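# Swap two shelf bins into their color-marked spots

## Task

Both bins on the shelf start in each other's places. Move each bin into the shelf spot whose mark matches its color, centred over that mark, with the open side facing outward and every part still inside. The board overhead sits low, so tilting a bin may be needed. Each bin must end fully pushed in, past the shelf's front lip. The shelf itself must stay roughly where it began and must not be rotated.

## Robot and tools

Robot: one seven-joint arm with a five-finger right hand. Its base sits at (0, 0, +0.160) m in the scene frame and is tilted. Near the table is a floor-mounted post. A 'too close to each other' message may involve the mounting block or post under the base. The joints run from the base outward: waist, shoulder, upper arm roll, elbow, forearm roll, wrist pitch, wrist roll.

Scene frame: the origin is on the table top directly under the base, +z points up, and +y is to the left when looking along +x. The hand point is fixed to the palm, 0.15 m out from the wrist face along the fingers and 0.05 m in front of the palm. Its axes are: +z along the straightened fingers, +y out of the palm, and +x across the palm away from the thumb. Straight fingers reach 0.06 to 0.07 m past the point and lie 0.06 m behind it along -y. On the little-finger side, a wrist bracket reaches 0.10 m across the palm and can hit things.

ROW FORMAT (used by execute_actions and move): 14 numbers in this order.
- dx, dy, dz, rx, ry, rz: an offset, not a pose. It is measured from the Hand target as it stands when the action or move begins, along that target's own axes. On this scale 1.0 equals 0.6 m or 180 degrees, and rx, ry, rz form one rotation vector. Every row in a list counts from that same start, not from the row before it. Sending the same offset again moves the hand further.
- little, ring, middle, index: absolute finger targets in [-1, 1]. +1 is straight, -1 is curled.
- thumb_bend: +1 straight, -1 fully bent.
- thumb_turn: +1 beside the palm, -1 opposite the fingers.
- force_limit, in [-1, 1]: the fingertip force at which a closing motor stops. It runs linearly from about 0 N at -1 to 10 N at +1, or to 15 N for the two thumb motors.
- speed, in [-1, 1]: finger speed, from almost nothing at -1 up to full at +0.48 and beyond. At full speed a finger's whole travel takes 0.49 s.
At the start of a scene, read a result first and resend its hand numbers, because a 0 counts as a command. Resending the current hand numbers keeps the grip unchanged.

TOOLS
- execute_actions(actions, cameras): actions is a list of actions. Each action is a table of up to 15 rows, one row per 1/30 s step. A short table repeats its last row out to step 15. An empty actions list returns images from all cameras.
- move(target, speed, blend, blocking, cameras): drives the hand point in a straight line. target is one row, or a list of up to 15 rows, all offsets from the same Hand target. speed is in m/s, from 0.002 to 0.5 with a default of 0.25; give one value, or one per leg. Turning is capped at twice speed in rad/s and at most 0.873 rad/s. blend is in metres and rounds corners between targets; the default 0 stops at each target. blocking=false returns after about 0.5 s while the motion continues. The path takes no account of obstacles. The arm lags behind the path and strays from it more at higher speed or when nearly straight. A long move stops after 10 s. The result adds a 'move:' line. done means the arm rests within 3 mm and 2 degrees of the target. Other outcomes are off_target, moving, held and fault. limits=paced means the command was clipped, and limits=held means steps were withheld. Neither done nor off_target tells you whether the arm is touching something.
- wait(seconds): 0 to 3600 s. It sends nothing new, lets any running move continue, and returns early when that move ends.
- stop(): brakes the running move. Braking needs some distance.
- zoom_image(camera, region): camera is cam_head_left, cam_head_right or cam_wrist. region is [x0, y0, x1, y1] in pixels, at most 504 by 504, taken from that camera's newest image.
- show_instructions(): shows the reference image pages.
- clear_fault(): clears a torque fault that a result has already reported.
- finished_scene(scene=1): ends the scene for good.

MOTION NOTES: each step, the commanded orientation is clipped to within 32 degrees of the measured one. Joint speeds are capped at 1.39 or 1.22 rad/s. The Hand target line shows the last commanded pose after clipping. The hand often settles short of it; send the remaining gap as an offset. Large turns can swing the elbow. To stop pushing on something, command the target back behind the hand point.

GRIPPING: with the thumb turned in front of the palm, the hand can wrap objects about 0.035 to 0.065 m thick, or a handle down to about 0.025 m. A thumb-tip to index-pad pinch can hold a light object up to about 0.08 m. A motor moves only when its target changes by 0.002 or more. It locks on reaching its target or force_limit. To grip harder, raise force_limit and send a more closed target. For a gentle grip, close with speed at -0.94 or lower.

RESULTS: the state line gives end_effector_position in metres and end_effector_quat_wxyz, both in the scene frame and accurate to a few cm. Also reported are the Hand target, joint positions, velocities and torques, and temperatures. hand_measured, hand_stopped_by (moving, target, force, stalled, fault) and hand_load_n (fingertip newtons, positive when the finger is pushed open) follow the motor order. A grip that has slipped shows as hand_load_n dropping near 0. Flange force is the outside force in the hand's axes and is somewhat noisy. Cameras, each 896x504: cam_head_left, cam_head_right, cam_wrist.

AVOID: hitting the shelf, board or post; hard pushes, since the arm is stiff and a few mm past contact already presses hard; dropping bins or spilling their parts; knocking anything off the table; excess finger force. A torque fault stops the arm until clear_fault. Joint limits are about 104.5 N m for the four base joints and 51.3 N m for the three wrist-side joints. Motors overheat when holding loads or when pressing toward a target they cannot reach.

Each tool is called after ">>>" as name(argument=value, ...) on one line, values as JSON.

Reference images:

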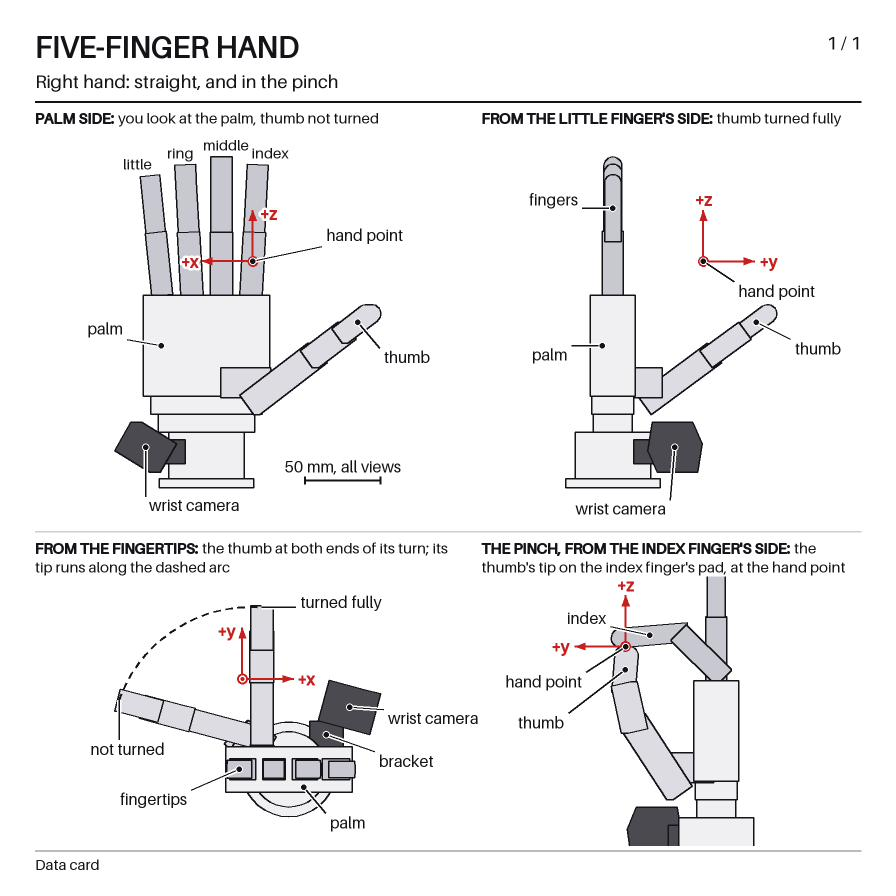

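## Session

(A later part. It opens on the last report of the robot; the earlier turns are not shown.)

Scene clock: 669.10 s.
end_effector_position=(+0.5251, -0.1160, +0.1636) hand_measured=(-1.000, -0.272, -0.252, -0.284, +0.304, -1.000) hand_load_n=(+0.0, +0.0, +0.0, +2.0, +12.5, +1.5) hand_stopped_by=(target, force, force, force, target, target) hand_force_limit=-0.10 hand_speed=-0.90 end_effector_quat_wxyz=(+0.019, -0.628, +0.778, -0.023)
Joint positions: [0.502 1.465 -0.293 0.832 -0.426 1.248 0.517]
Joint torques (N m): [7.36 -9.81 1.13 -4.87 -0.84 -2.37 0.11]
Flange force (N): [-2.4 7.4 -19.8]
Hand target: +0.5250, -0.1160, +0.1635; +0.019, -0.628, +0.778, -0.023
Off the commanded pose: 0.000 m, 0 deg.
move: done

>>> move(target=[[0, 0, -0.0035, 0, 0, 0, -1, -0.5, -0.5, -0.5, 0.30, -1, -0.1, -0.9],[0, 0.0359, -0.0005, 0.0417, 0, 0, -1, -0.5, -0.5, -0.5, 0.30, -1, -0.1, -0.9],[0, 0.0712, 0.0090, 0.0833, 0, 0, -1, -0.5, -0.5, -0.5, 0.30, -1, -0.1, -0.9]], speed=0.04, blend=[0.0005, 0.003, 0], cameras=["cam_wrist", "cam_head_right"])

>>> zoom_image(camera="cam_head_right", region=[520, 250, 620, 340])

Scene clock: 677.33 s.
end_effector_position=(+0.4837, -0.1070, +0.1555) hand_measured=(-1.000, -0.272, -0.252, -0.284, +0.304, -1.000) hand_load_n=(+0.0, +1.0, +0.0, +6.5, +7.0, +0.5) hand_stopped_by=(target, force, force, force, target, target) hand_force_limit=-0.10 hand_speed=-0.90 end_effector_quat_wxyz=(+0.101, -0.620, +0.768, -0.125)
Joint positions: [0.723 1.287 -0.438 1.435 -0.545 0.703 0.793]
Joint torques (N m): [11.72 -16.39 2.03 -8.3 -0.81 -0.6 0.09]
Flange force (N): [-1.5 5.0 -0.4]
Hand target: +0.4837, -0.1070, +0.1556; +0.101, -0.620, +0.768, -0.125
Off the commanded pose: 0.000 m, 0 deg.
move: done
cam_wrist: T_world_to_cam=[[-0.94869, -0.11115, -0.29601, 0.48776], [-0.21845, 0.90725, 0.35942, 0.15627], [0.2286, 0.40564, -0.88498, 0.18425]] pos_world=[0.45476, -0.1623, 0.25128]
Images, in order (width x height): cam_head_right 896x504, cam_wrist 896x504.

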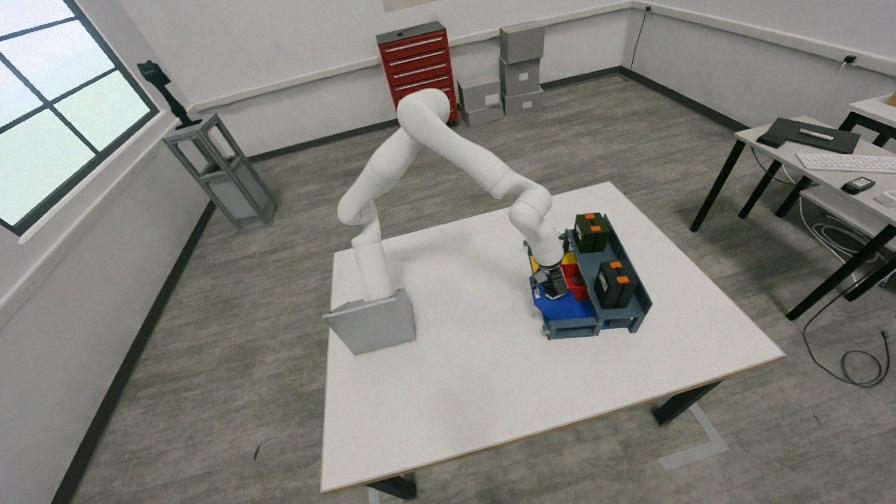

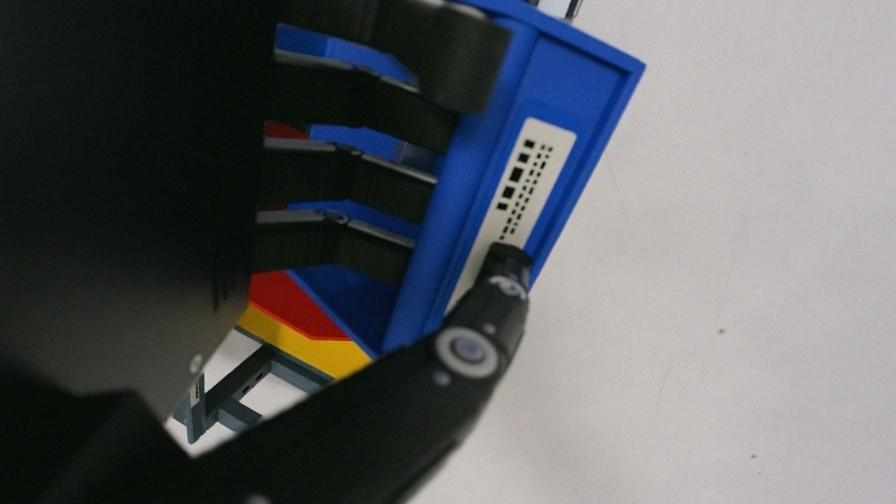

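Scaled by 5.040 from the camera's image (finer frame: 1280x720).

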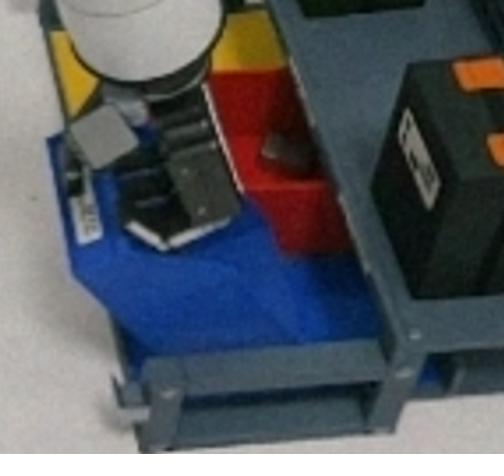

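>>> move(target=[[0, 0.0353, 0.0055, 0.0417, 0, 0, -1, -0.5, -0.5, -0.5, 0.30, -1, -0.1, -0.9],[0, 0.0698, 0.0150, 0.0833, 0, 0, -1, -0.5, -0.5, -0.5, 0.30, -1, -0.1, -0.9]], speed=0.04, blend=0.003, cameras=["cam_wrist", "cam_head_right"])

>>> zoom_image(camera="cam_head_right", region=[520, 250, 620, 340])

Scene clock: 683.20 s.
end_effector_position=(+0.4476, -0.0993, +0.1338) hand_measured=(-1.000, -0.272, -0.252, -0.284, +0.304, -1.000) hand_load_n=(+0.0, +0.0, +0.0, +6.5, +6.0, +0.0) hand_stopped_by=(target, force, force, force, target, target) hand_force_limit=-0.10 hand_speed=-0.90 end_effector_quat_wxyz=(+0.181, -0.601, +0.745, -0.224)
Joint positions: [1.065 1.388 -0.773 1.854 -0.621 0.137 1.122]
Joint torques (N m): [8.55 -15.14 -2 -7.01 -0.5 -0.39 0.05]
Flange force (N): [-1.4 5.1 -0.1]
Hand target: +0.4476, -0.0993, +0.1337; +0.181, -0.601, +0.745, -0.224
Off the commanded pose: 0.000 m, 0 deg.
move: done
cam_wrist: T_world_to_cam=[[-0.84382, -0.13372, -0.5197, 0.42866], [-0.29568, 0.92404, 0.24232, 0.20112], [0.44783, 0.35814, -0.81926, 0.05838]] pos_world=[0.39503, -0.14943, 0.22187]
Images, in order (width x height): cam_head_right 896x504, cam_wrist 896x504.

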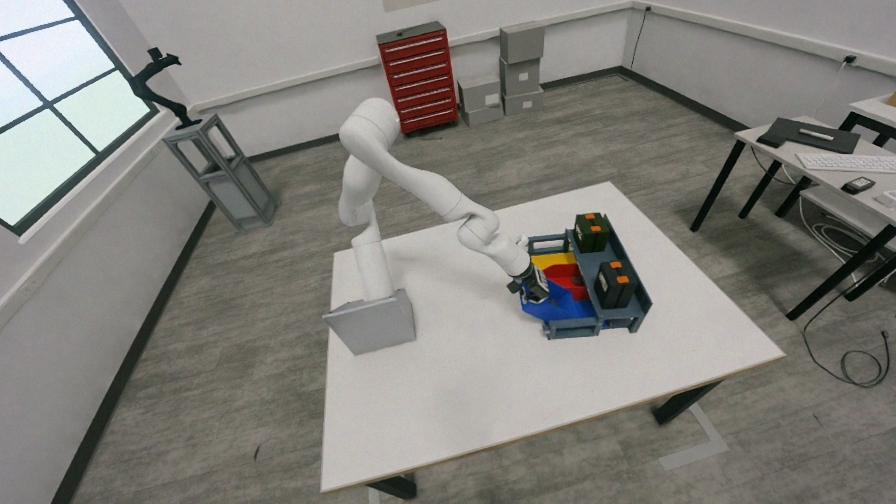

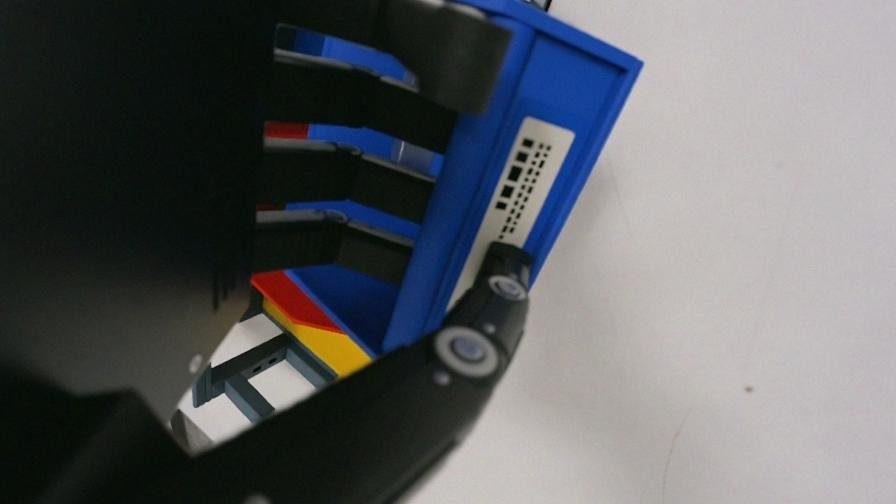

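Scaled by 5.040 from the camera's image (finer frame: 1280x720).

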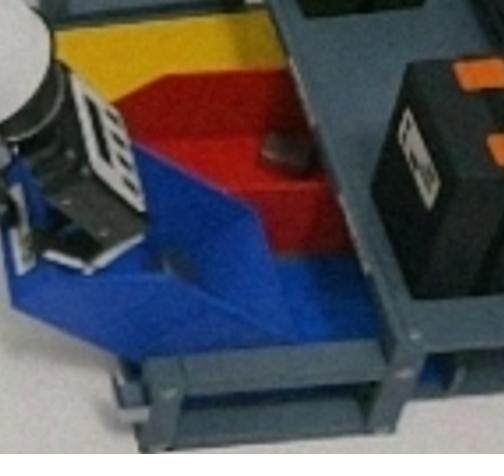

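>>> execute_actions(actions=[])

Scene clock: 689.00 s.
end_effector_position=(+0.4476, -0.0993, +0.1338) hand_measured=(-1.000, -0.272, -0.252, -0.284, +0.304, -1.000) hand_load_n=(+0.0, +0.5, +0.0, +6.5, +6.5, +0.0) hand_stopped_by=(target, force, force, force, target, target) hand_force_limit=-0.10 hand_speed=-0.90 end_effector_quat_wxyz=(+0.181, -0.601, +0.745, -0.224)
Joint positions: [1.065 1.388 -0.773 1.854 -0.621 0.137 1.122]
Joint velocities: within noise
Joint torques (N m): [8.53 -15.1 -2.07 -7.04 -0.52 -0.37 0.05]
Motor temperatures (°C): [42 42 39 35 39 44 51]
Flange force (N): [-1.4 5.1 -0.2]
Hand target: +0.4476, -0.0993, +0.1338; +0.181, -0.601, +0.745, -0.224
Off the commanded pose: 0.000 m, 0 deg.
camera_calibration:
cam_wrist: T_world_to_cam=[[-0.84375, -0.13377, -0.5198, 0.42869], [-0.29574, 0.92404, 0.24225, 0.20113], [0.44791, 0.35812, -0.81922, 0.05842]] pos_world=[0.39503, -0.14943, 0.22197]

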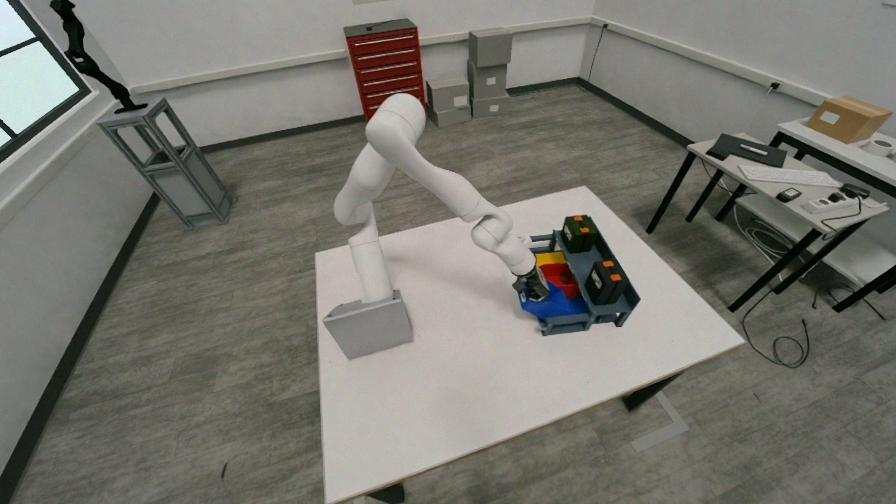

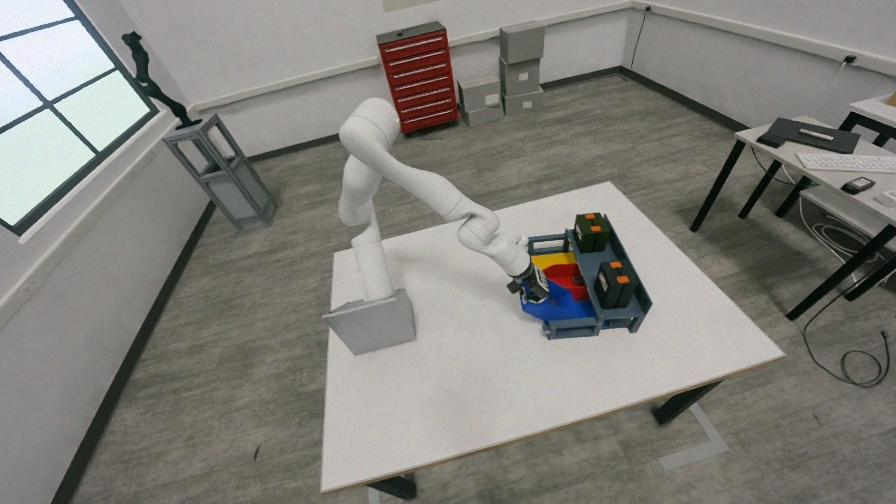

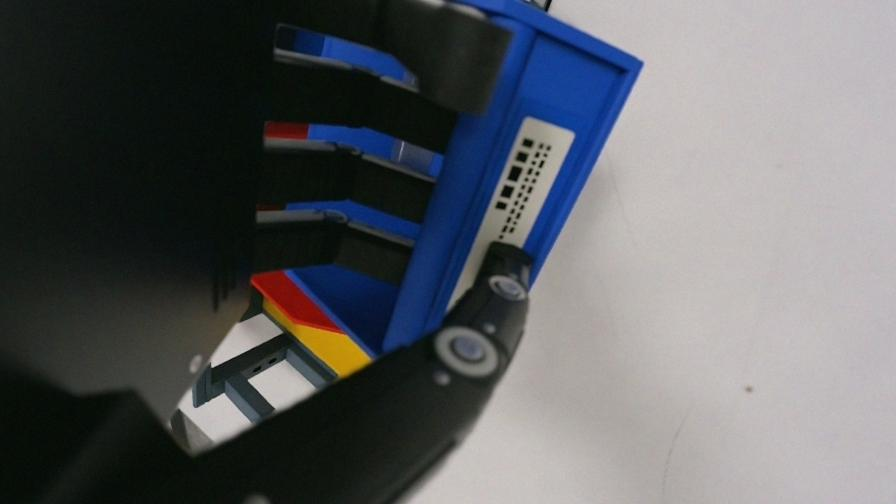

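>>> move(target=[[0,0.0165,0.02165,0.0444,0,0,-1,-0.5,-0.5,-0.5,0.30,-1,-0.1,-0.9],[0,0.0391,0.0337,0.0833,0,0,-1,-0.5,-0.5,-0.5,0.30,-1,-0.1,-0.9]], blend=[0.004,0], speed=0.03, cameras=["all"])

Scene clock: 695.67 s.
end_effector_position=(+0.4394, -0.0975, +0.1040) hand_measured=(-1.000, -0.272, -0.252, -0.284, +0.304, -1.000) hand_load_n=(+0.0, +0.5, +0.0, +6.5, +5.5, +0.0) hand_stopped_by=(target, force, force, force, target, target) hand_force_limit=-0.10 hand_speed=-0.90 end_effector_quat_wxyz=(+0.258, -0.572, +0.710, -0.319)
Joint positions: [1.358 1.776 -1.033 2.099 -0.373 -0.384 1.256]
Joint torques (N m): [5.79 -15.13 -6.49 -4.32 0.49 -0.58 0.03]
Flange force (N): [-1.5 3.6 -2.7]
Hand target: +0.4394, -0.0974, +0.1040; +0.258, -0.572, +0.710, -0.319
Off the commanded pose: 0.000 m, 0 deg.
move: done
cam_wrist: T_world_to_cam=[[-0.68586, -0.1678, -0.70812, 0.35336], [-0.34068, 0.93388, 0.10867, 0.23886], [0.64306, 0.31578, -0.69768, -0.06556]] pos_world=[0.36589, -0.14307, 0.17852]

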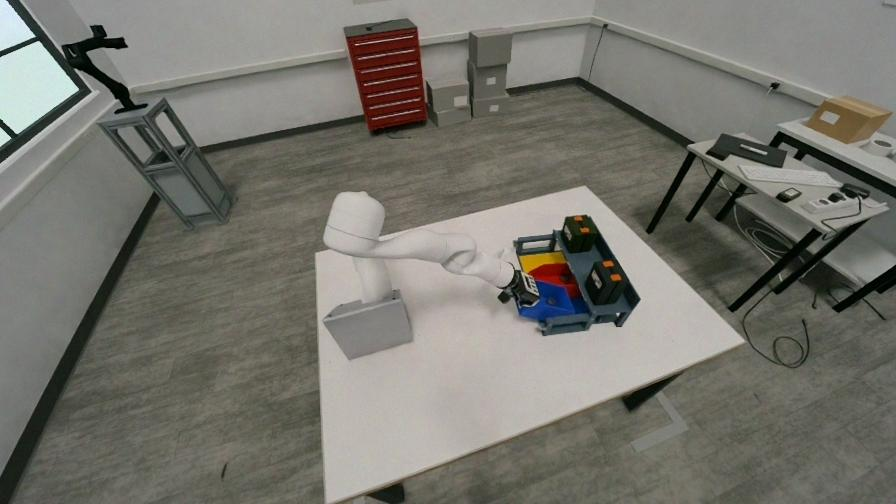

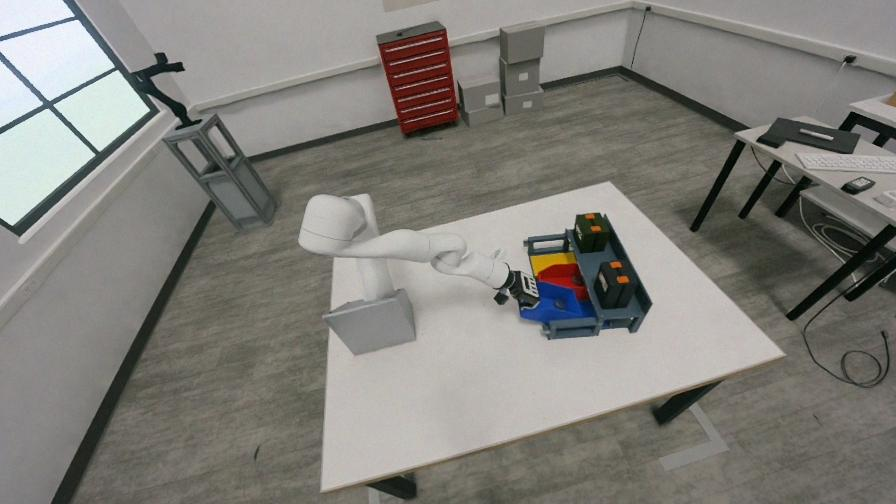

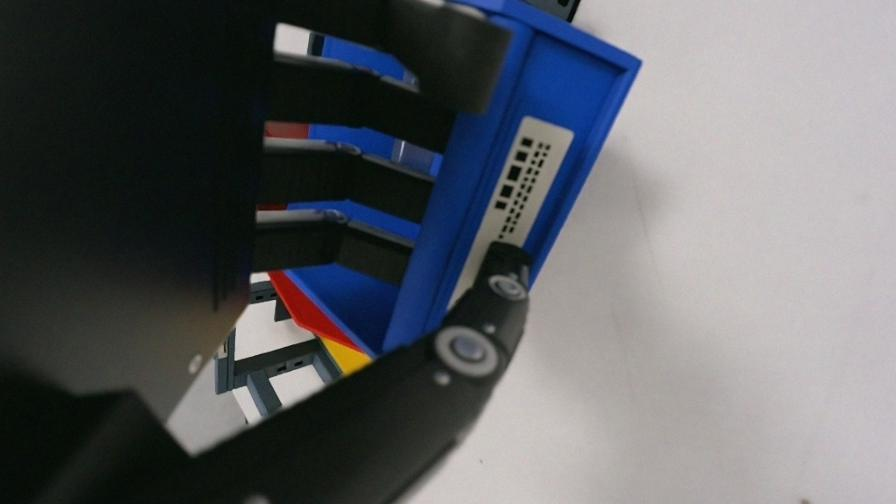

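>>> zoom_image(camera="cam_head_right", region=[470, 200, 670, 350])

>>> zoom_image(camera="cam_head_left", region=[470, 200, 670, 350])

Scaled by 2.520 from the camera's image (finer frame: 1280x720).

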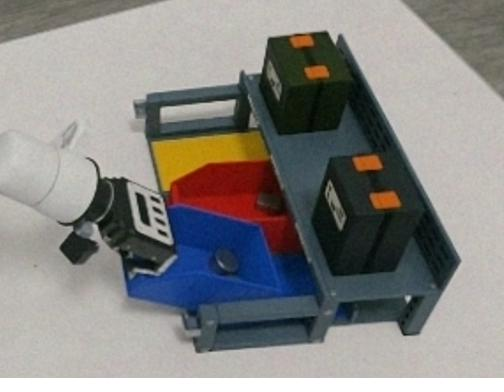

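Scaled by 2.520 from the camera's image (finer frame: 1280x720).

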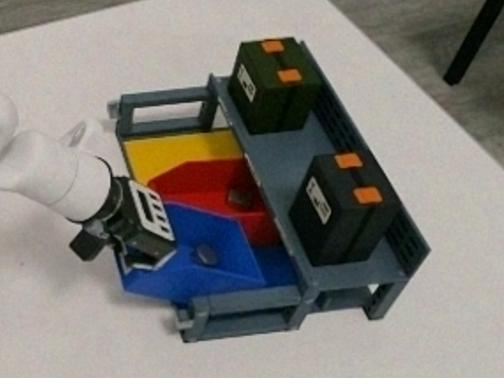

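>>> move(target=[[-0.0033,0.0169,0.03876,0.0556,-0.0112,-0.0083,-1,-0.5,-0.5,-0.5,0.30,-1,-0.1,-0.9]], speed=0.03, cameras=["all"])

Scene clock: 716.93 s.
end_effector_position=(+0.4503, -0.0978, +0.0809) hand_measured=(-1.000, -0.272, -0.252, -0.284, +0.304, -1.000) hand_load_n=(+0.0, +0.0, +0.0, +10.0, +8.5, +2.0) hand_stopped_by=(target, force, force, force, target, target) hand_force_limit=-0.10 hand_speed=-0.90 end_effector_quat_wxyz=(+0.315, -0.563, +0.667, -0.373)
Joint positions: [1.491 2.06 -1.044 2.139 -0.11 -0.52 1.337]
Joint torques (N m): [4.62 -15.42 -8.9 -1.24 1.11 0.07 0.04]
Flange force (N): [-0.8 3.9 -2.8]
Hand target: +0.4503, -0.0978, +0.0809; +0.315, -0.563, +0.667, -0.373
Off the commanded pose: 0.000 m, 0 deg.
move: done
cam_wrist: T_world_to_cam=[[-0.54705, -0.22006, -0.80766, 0.28486], [-0.39181, 0.91993, 0.01474, 0.27455], [0.73974, 0.32452, -0.58947, -0.13989]] pos_world=[0.3669, -0.14448, 0.14356]

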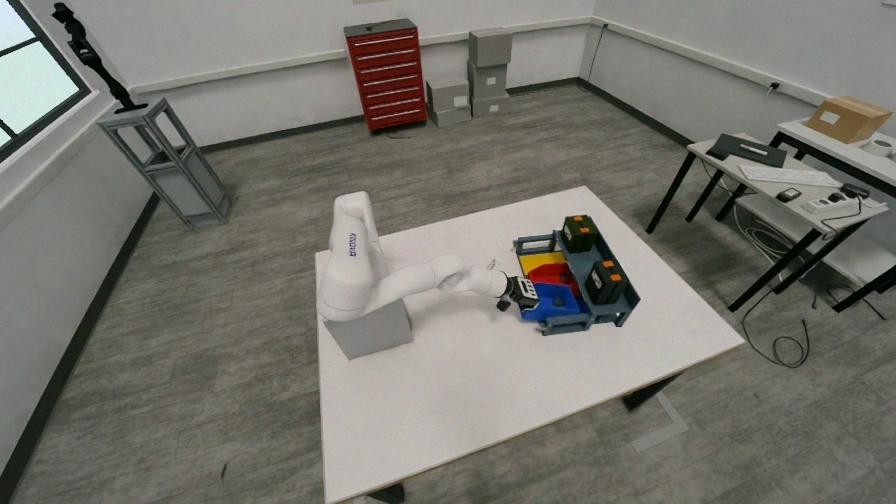

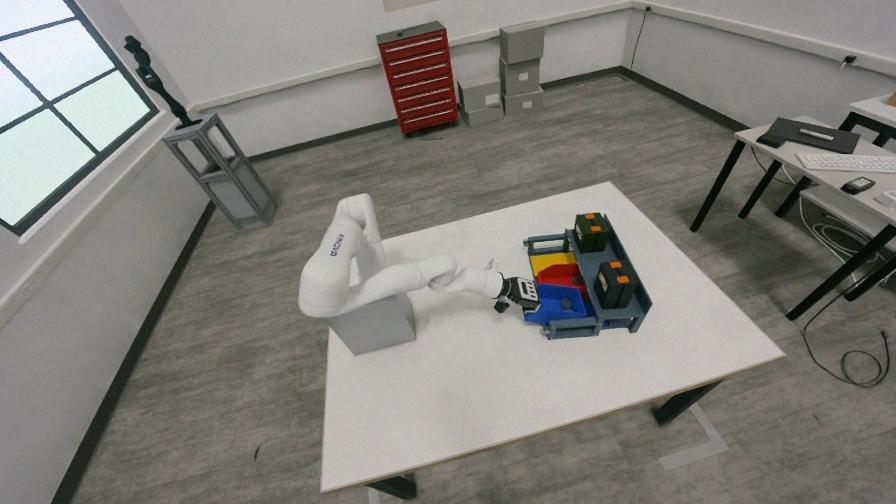

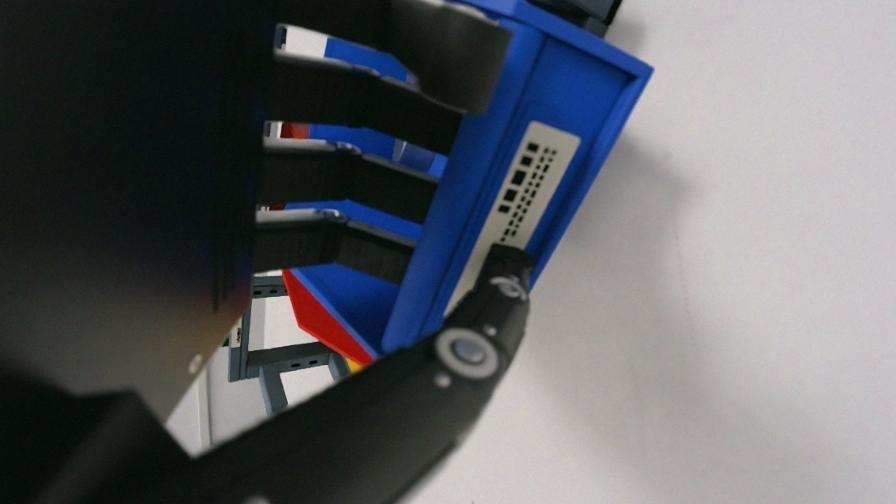

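>>> zoom_image(camera="cam_head_right", region=[500, 230, 660, 350])

>>> zoom_image(camera="cam_head_left", region=[490, 230, 650, 350])

>>> zoom_image(camera="cam_wrist", region=[200, 0, 704, 400])

Scaled by 3.150 from the camera's image (finer frame: 1280x720).

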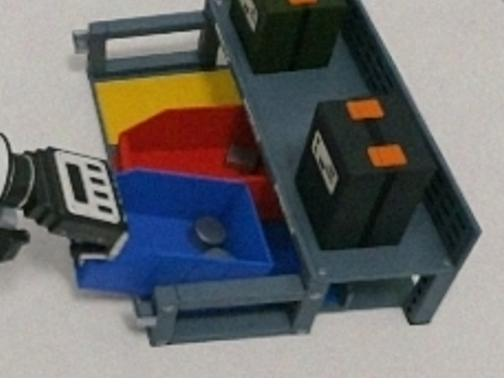

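Scaled by 3.150 from the camera's image (finer frame: 1280x720).

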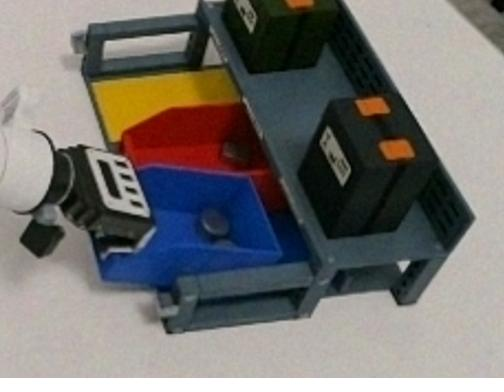

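Scaled by 1.000.

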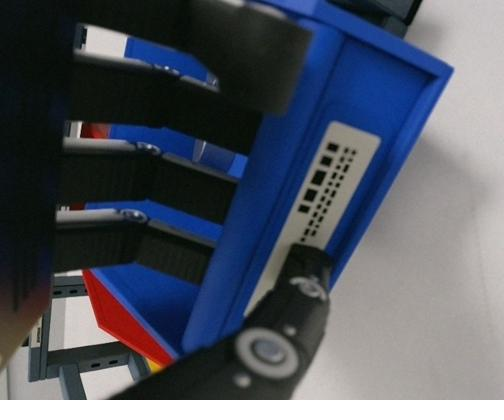

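>>> move(target=[[0.0007,0.02548,0.03497,0.0556,0.0124,0.0062,-1,-0.5,-0.5,-0.5,0.30,-1,-0.1,-0.9]], speed=0.03, cameras=["all"])

>>> zoom_image(camera="cam_head_right", region=[500, 230, 660, 350])

Scene clock: 732.63 s.
end_effector_position=(+0.4599, -0.0998, +0.0569) hand_measured=(-1.000, -0.272, -0.252, -0.284, +0.304, -1.000) hand_load_n=(+0.0, +0.0, +0.0, +8.0, +6.5, +0.0) hand_stopped_by=(target, force, force, force, target, target) hand_force_limit=-0.10 hand_speed=-0.90 end_effector_quat_wxyz=(+0.353, -0.519, +0.643, -0.438)
Joint positions: [1.536 2.252 -0.931 2.163 0.305 -0.709 1.162]
Joint torques (N m): [4.39 -15.41 -8.82 0.87 1.52 -0.83 -0.1]
Flange force (N): [0.0 3.2 -3.2]
Hand target: +0.4599, -0.0998, +0.0569; +0.353, -0.519, +0.643, -0.438
Off the commanded pose: 0.000 m, 0 deg.
joint sent to its limit — joint 2 (shoulder), upper limit. The joint targets still meet the commanded pose.
move: done
cam_wrist: T_world_to_cam=[[-0.41148, -0.2272, -0.88265, 0.21151], [-0.34583, 0.93493, -0.07943, 0.26637], [0.84326, 0.27257, -0.46328, -0.22053]] pos_world=[0.36512, -0.14087, 0.10568]

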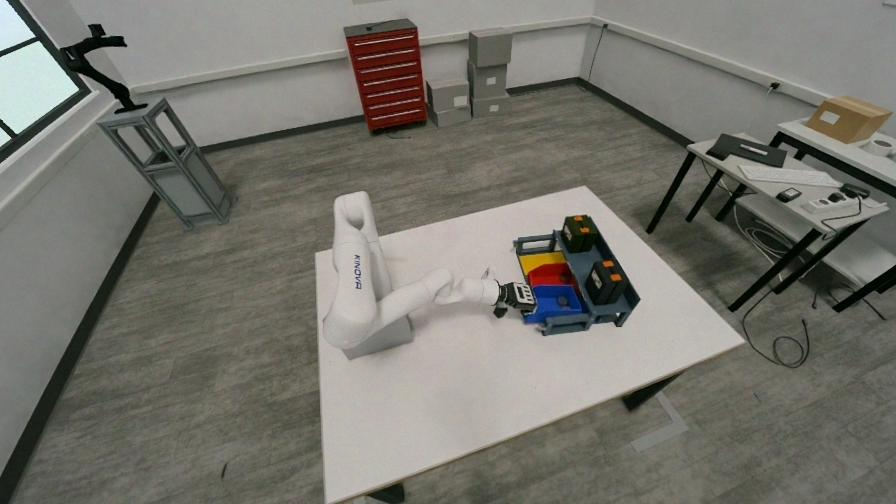

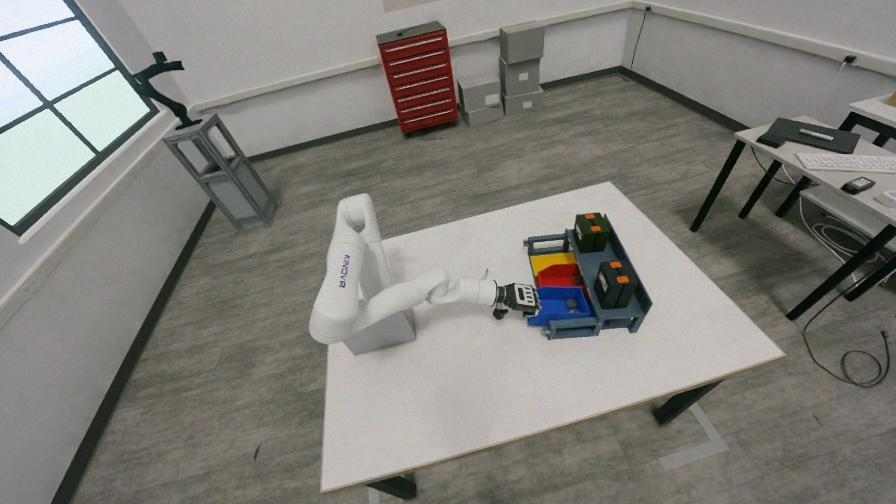

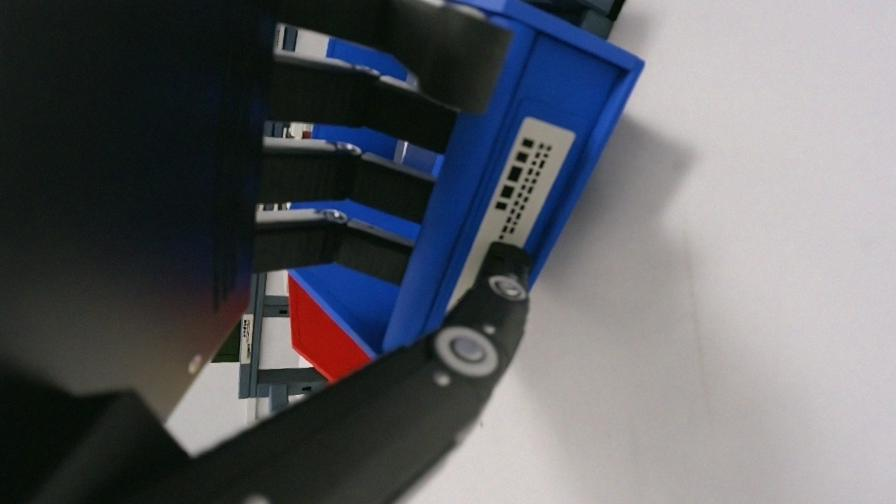

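Scaled by 3.150 from the camera's image (finer frame: 1280x720).

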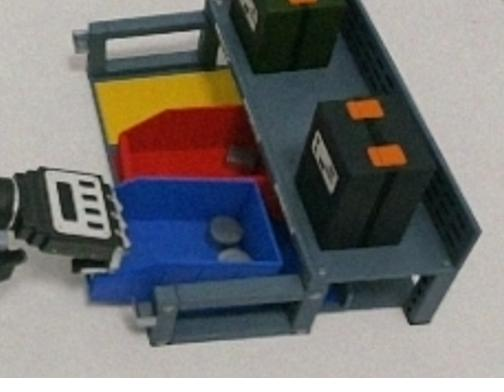

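>>> move(target=[[0,0.01476,0.03483,0.0322,0,0,-1,-0.5,-0.5,-0.5,0.30,-1,-0.1,-0.9]], speed=0.025, cameras=["all"])

>>> zoom_image(camera="cam_head_right", region=[500, 230, 660, 350])

Scene clock: 738.23 s.
end_effector_position=(+0.4758, -0.1032, +0.0410) hand_measured=(-1.000, -0.272, -0.252, -0.284, +0.304, -1.000) hand_load_n=(+0.0, +0.0, +0.0, +8.5, +7.0, +0.0) hand_stopped_by=(target, force, force, force, target, target) hand_force_limit=-0.10 hand_speed=-0.90 end_effector_quat_wxyz=(+0.379, -0.500, +0.621, -0.470)
Joint positions: [1.391 2.252 -0.822 2.104 0.641 -0.886 0.836]
Joint torques (N m): [5.14 -16.29 -8.14 1.18 1.75 -1.72 0.01]
Flange force (N): [0.5 2.1 -3.2]
Hand target: +0.4758, -0.1033, +0.0410; +0.379, -0.500, +0.621, -0.470
Off the commanded pose: 0.000 m, 0 deg.
joint sent to its limit — joint 2 (shoulder), upper limit. The joint targets still meet the commanded pose.
move: done
cam_wrist: T_world_to_cam=[[-0.32257, -0.24639, -0.91392, 0.16022], [-0.33521, 0.93269, -0.13314, 0.2707], [0.8852, 0.26341, -0.38345, -0.26453]] pos_world=[0.37658, -0.14333, 0.08103]

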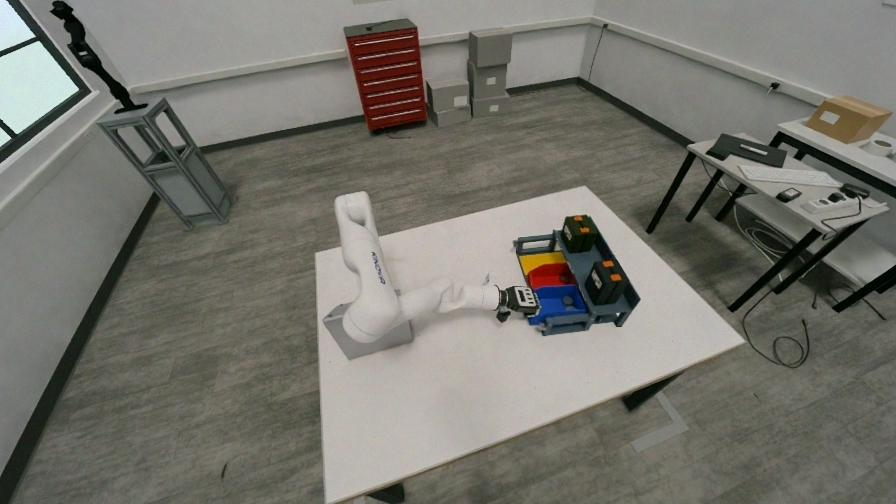

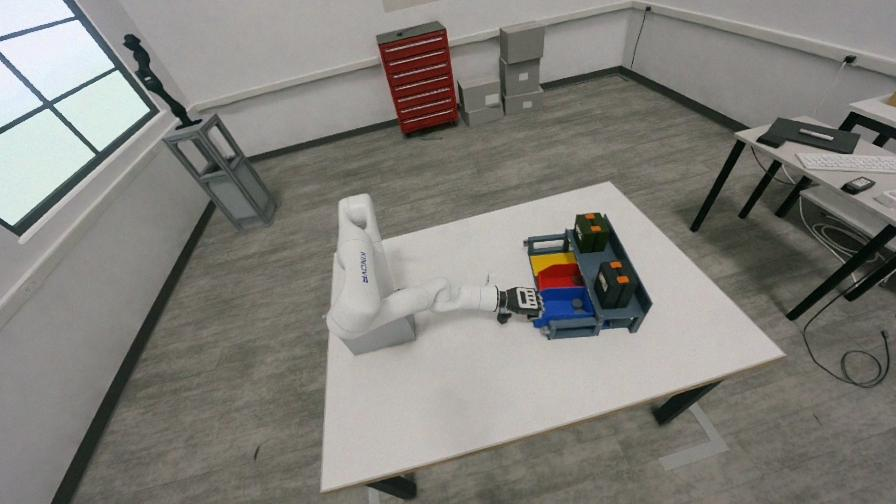

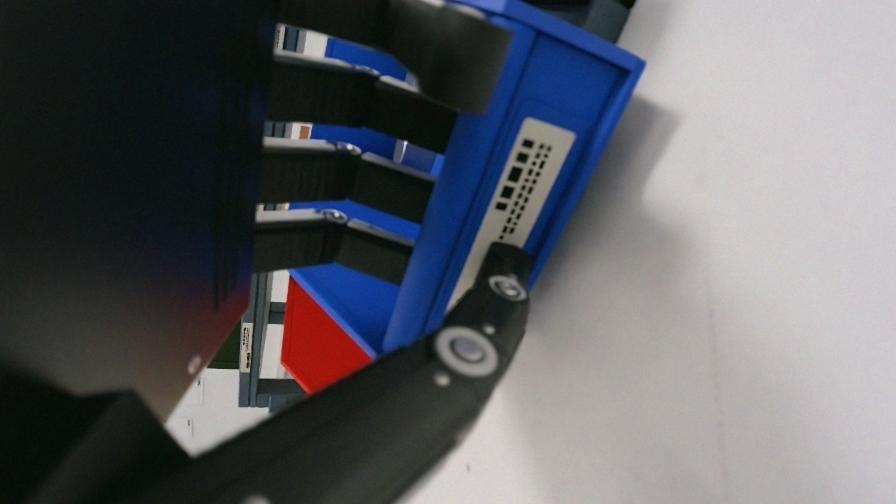

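Scaled by 3.150 from the camera's image (finer frame: 1280x720).

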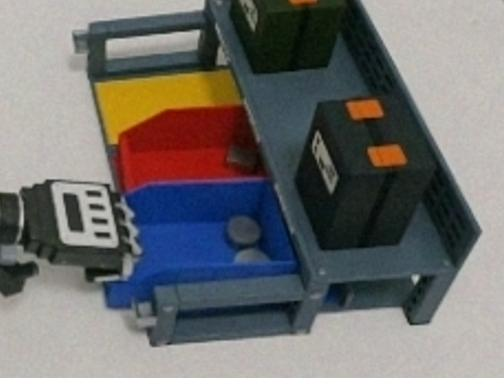

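>>> move(target=[[0,0.0032,0.0009,0,0,0,-1,-0.5,-0.5,-0.5,0.30,-1,-0.1,-0.9],[0,0.0048,0.00135,0,0,0,-1,-0.5,-0.5,-0.5,0.30,-1,-0.1,-0.9]], speed=0.01, blend=[0.001,0], cameras=["cam_wrist"])

Scene clock: 743.40 s.
end_effector_position=(+0.4758, -0.1032, +0.0381) hand_measured=(-1.000, -0.272, -0.252, -0.284, +0.304, -1.000) hand_load_n=(+0.0, +0.0, +0.0, +7.5, +5.5, +0.0) hand_stopped_by=(target, force, force, force, target, target) hand_force_limit=-0.10 hand_speed=-0.90 end_effector_quat_wxyz=(+0.379, -0.500, +0.621, -0.470)
Joint positions: [1.379 2.252 -0.815 2.1 0.651 -0.897 0.823]
Joint torques (N m): [3.99 -15.28 -6.3 0.61 0.99 -1.13 0.1]
Flange force (N): [0.0 -1.3 -5.1]
Hand target: +0.4758, -0.1032, +0.0380; +0.379, -0.500, +0.621, -0.470
Off the commanded pose: 0.000 m, 0 deg.
joint sent to its limit — joint 2 (shoulder), upper limit. The joint targets still meet the commanded pose.
move: done; blend cut to 0.0005 m at target 1
cam_wrist: T_world_to_cam=[[-0.32257, -0.24639, -0.91392, 0.15757], [-0.33521, 0.93269, -0.13314, 0.27032], [0.8852, 0.26341, -0.38345, -0.26564]] pos_world=[0.37658, -0.14333, 0.07813]

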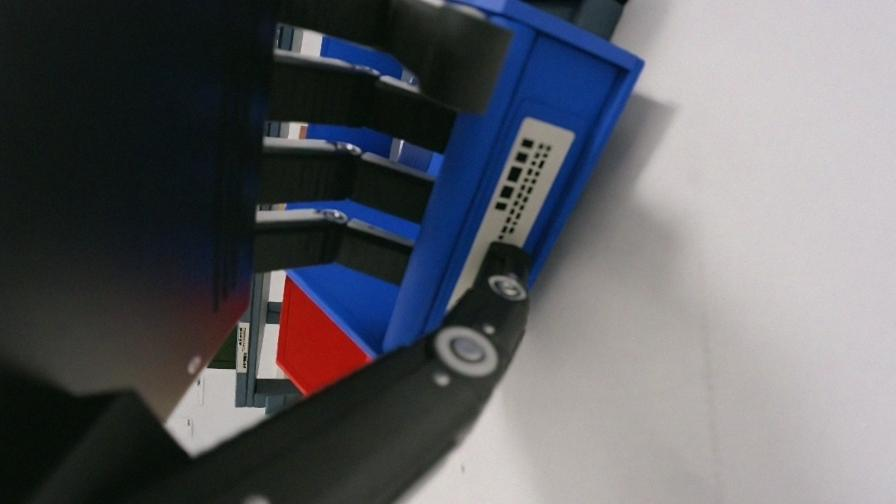

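>>> execute_actions(actions=[[[0,0,0,0,0,0,-1,-0.5,-0.5,-0.5,0.34,-1,-0.1,-0.9]],[[0,0,0,0,0,0,-1,-0.5,-0.5,-0.5,0.38,-1,-0.1,-0.9]],[[0,0,0,0,0,0,-1,-0.5,-0.5,-0.5,0.45,-1,-0.1,-0.9]]], cameras=["cam_wrist"])

Scene clock: 746.80 s.
end_effector_position=(+0.4758, -0.1032, +0.0380) hand_measured=(-1.000, -0.272, -0.252, -0.284, +0.450, -1.000) hand_load_n=(+0.0, +0.0, +0.0, +2.0, +0.0, +0.0) hand_stopped_by=(target, force, force, force, target, target) hand_force_limit=-0.10 hand_speed=-0.90 end_effector_quat_wxyz=(+0.379, -0.500, +0.621, -0.470)
Joint positions: [1.379 2.252 -0.815 2.1 0.651 -0.897 0.823]
Joint torques (N m): [4.68 -15.76 -6.08 1.55 1.08 -1.22 0.05]
Hand target: +0.4758, -0.1032, +0.0380; +0.379, -0.500, +0.621, -0.470
Off the commanded pose: 0.000 m, 0 deg.
joint at its limit — joint 2 (shoulder), upper limit.
cam_wrist: T_world_to_cam=[[-0.32257, -0.24639, -0.91392, 0.15744], [-0.33521, 0.93269, -0.13314, 0.27027], [0.8852, 0.26341, -0.38345, -0.26559]] pos_world=[0.37648, -0.14333, 0.07803]

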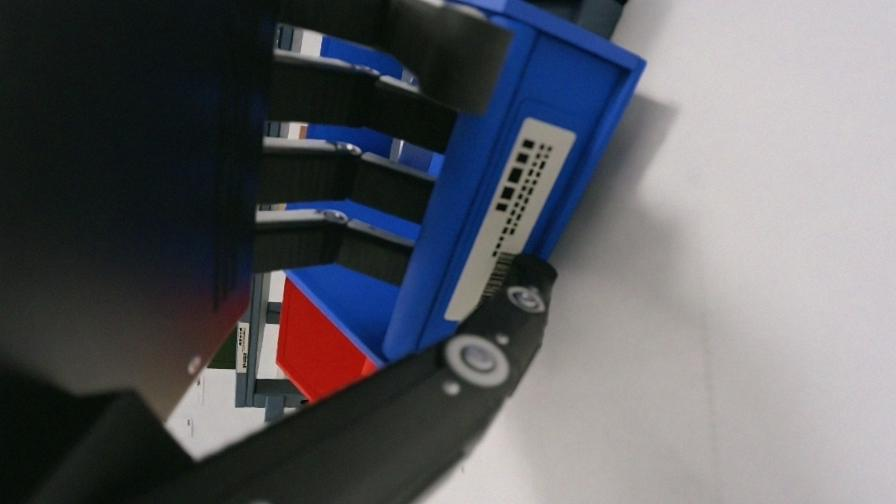

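>>> move(target=[[0,0,0,0,0,0,-1,-0.1,-0.1,-0.1,0.6,-1,-0.1,-0.8],[0,0,0,0,0,0,-1,0.9,0.9,0.9,0.9,-1,-0.1,-0.3],[0,-0.05,-0.15,0,0,0,-1,0.9,0.9,0.9,0.9,-1,-0.1,-0.3]], speed=0.08, cameras=["all"])

Scene clock: 751.83 s.
end_effector_position=(+0.4349, -0.0944, +0.0664) hand_measured=(-1.000, +0.900, +0.900, +0.900, +0.900, -1.000) hand_load_n=(+0.0, +0.0, +0.0, +0.0, +0.0, +0.0) hand_stopped_by=(target, target, target, target, target, target) hand_force_limit=-0.10 hand_speed=-0.30 end_effector_quat_wxyz=(+0.379, -0.500, +0.621, -0.470)
Joint positions: [1.489 2.181 -0.726 2.226 0.675 -0.915 0.823]
Joint torques (N m): [3.55 -15.13 -5.99 1.17 1.1 -1.56 0.07]
Flange force (N): [-0.3 0.0 -1.9]
Hand target: +0.4349, -0.0944, +0.0664; +0.379, -0.500, +0.621, -0.470 (not the last commanded pose)
Off the commanded pose: 0.044 m, 0 deg.
move: held (a check stopped the path); path passed 2 of 3 targets; limits=held
pose unreachable: on one or more control steps of this call, first in action 0 (counted from 0), an arm could not follow its commanded pose, so it was not sent that pose on those steps. It may still have moved: this result reports where it is.
cause: moving toward the commanded pose would bring two parts of the arm too close to each other (its base or mounting and another part of the arm, with joints 1 (waist) to 5 (forearm roll) between them, 3 mm apart when it was first held).
cam_wrist: T_world_to_cam=[[-0.32272, -0.24634, -0.91387, 0.17248], [-0.33503, 0.93276, -0.13312, 0.25202], [0.88522, 0.26321, -0.38355, -0.22095]] pos_world=[0.33568, -0.13443, 0.10643]

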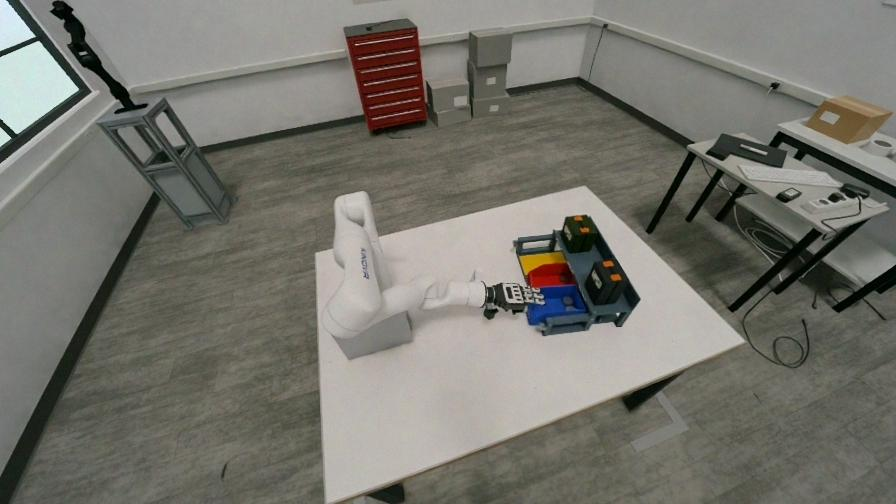

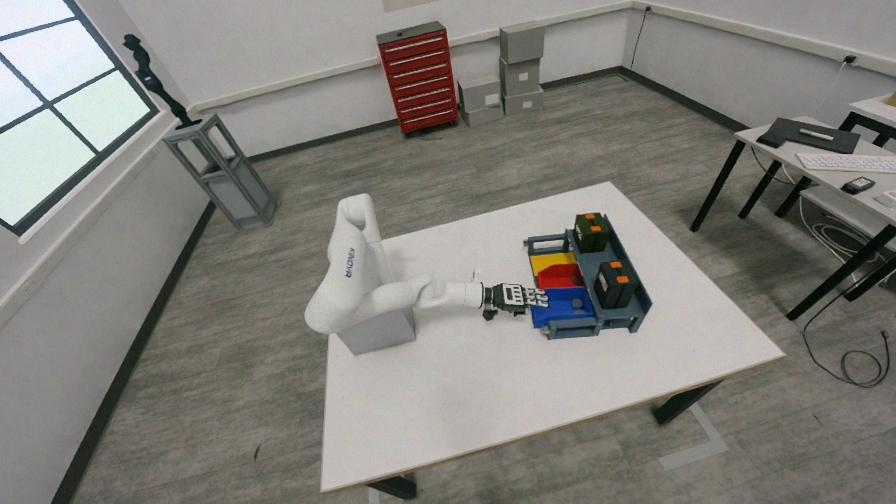

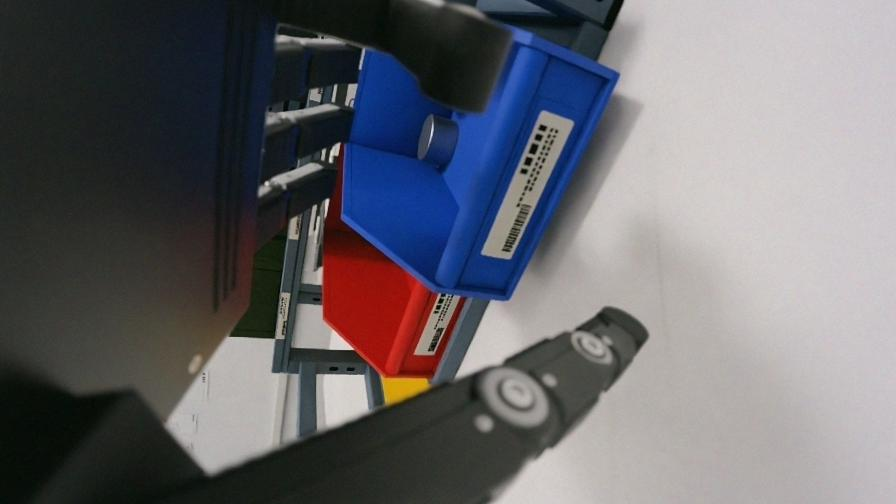

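>>> zoom_image(camera="cam_wrist", region=[330, 0, 660, 400])

Scaled by 1.260 from the camera's image (finer frame: 1280x720).

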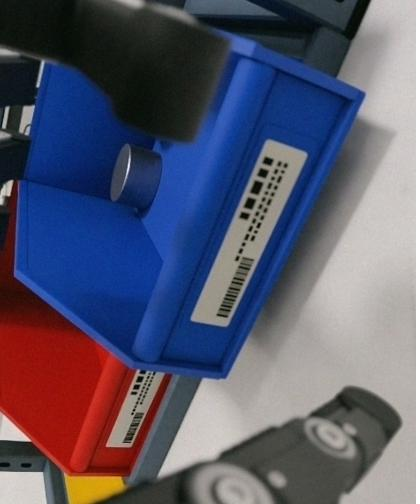

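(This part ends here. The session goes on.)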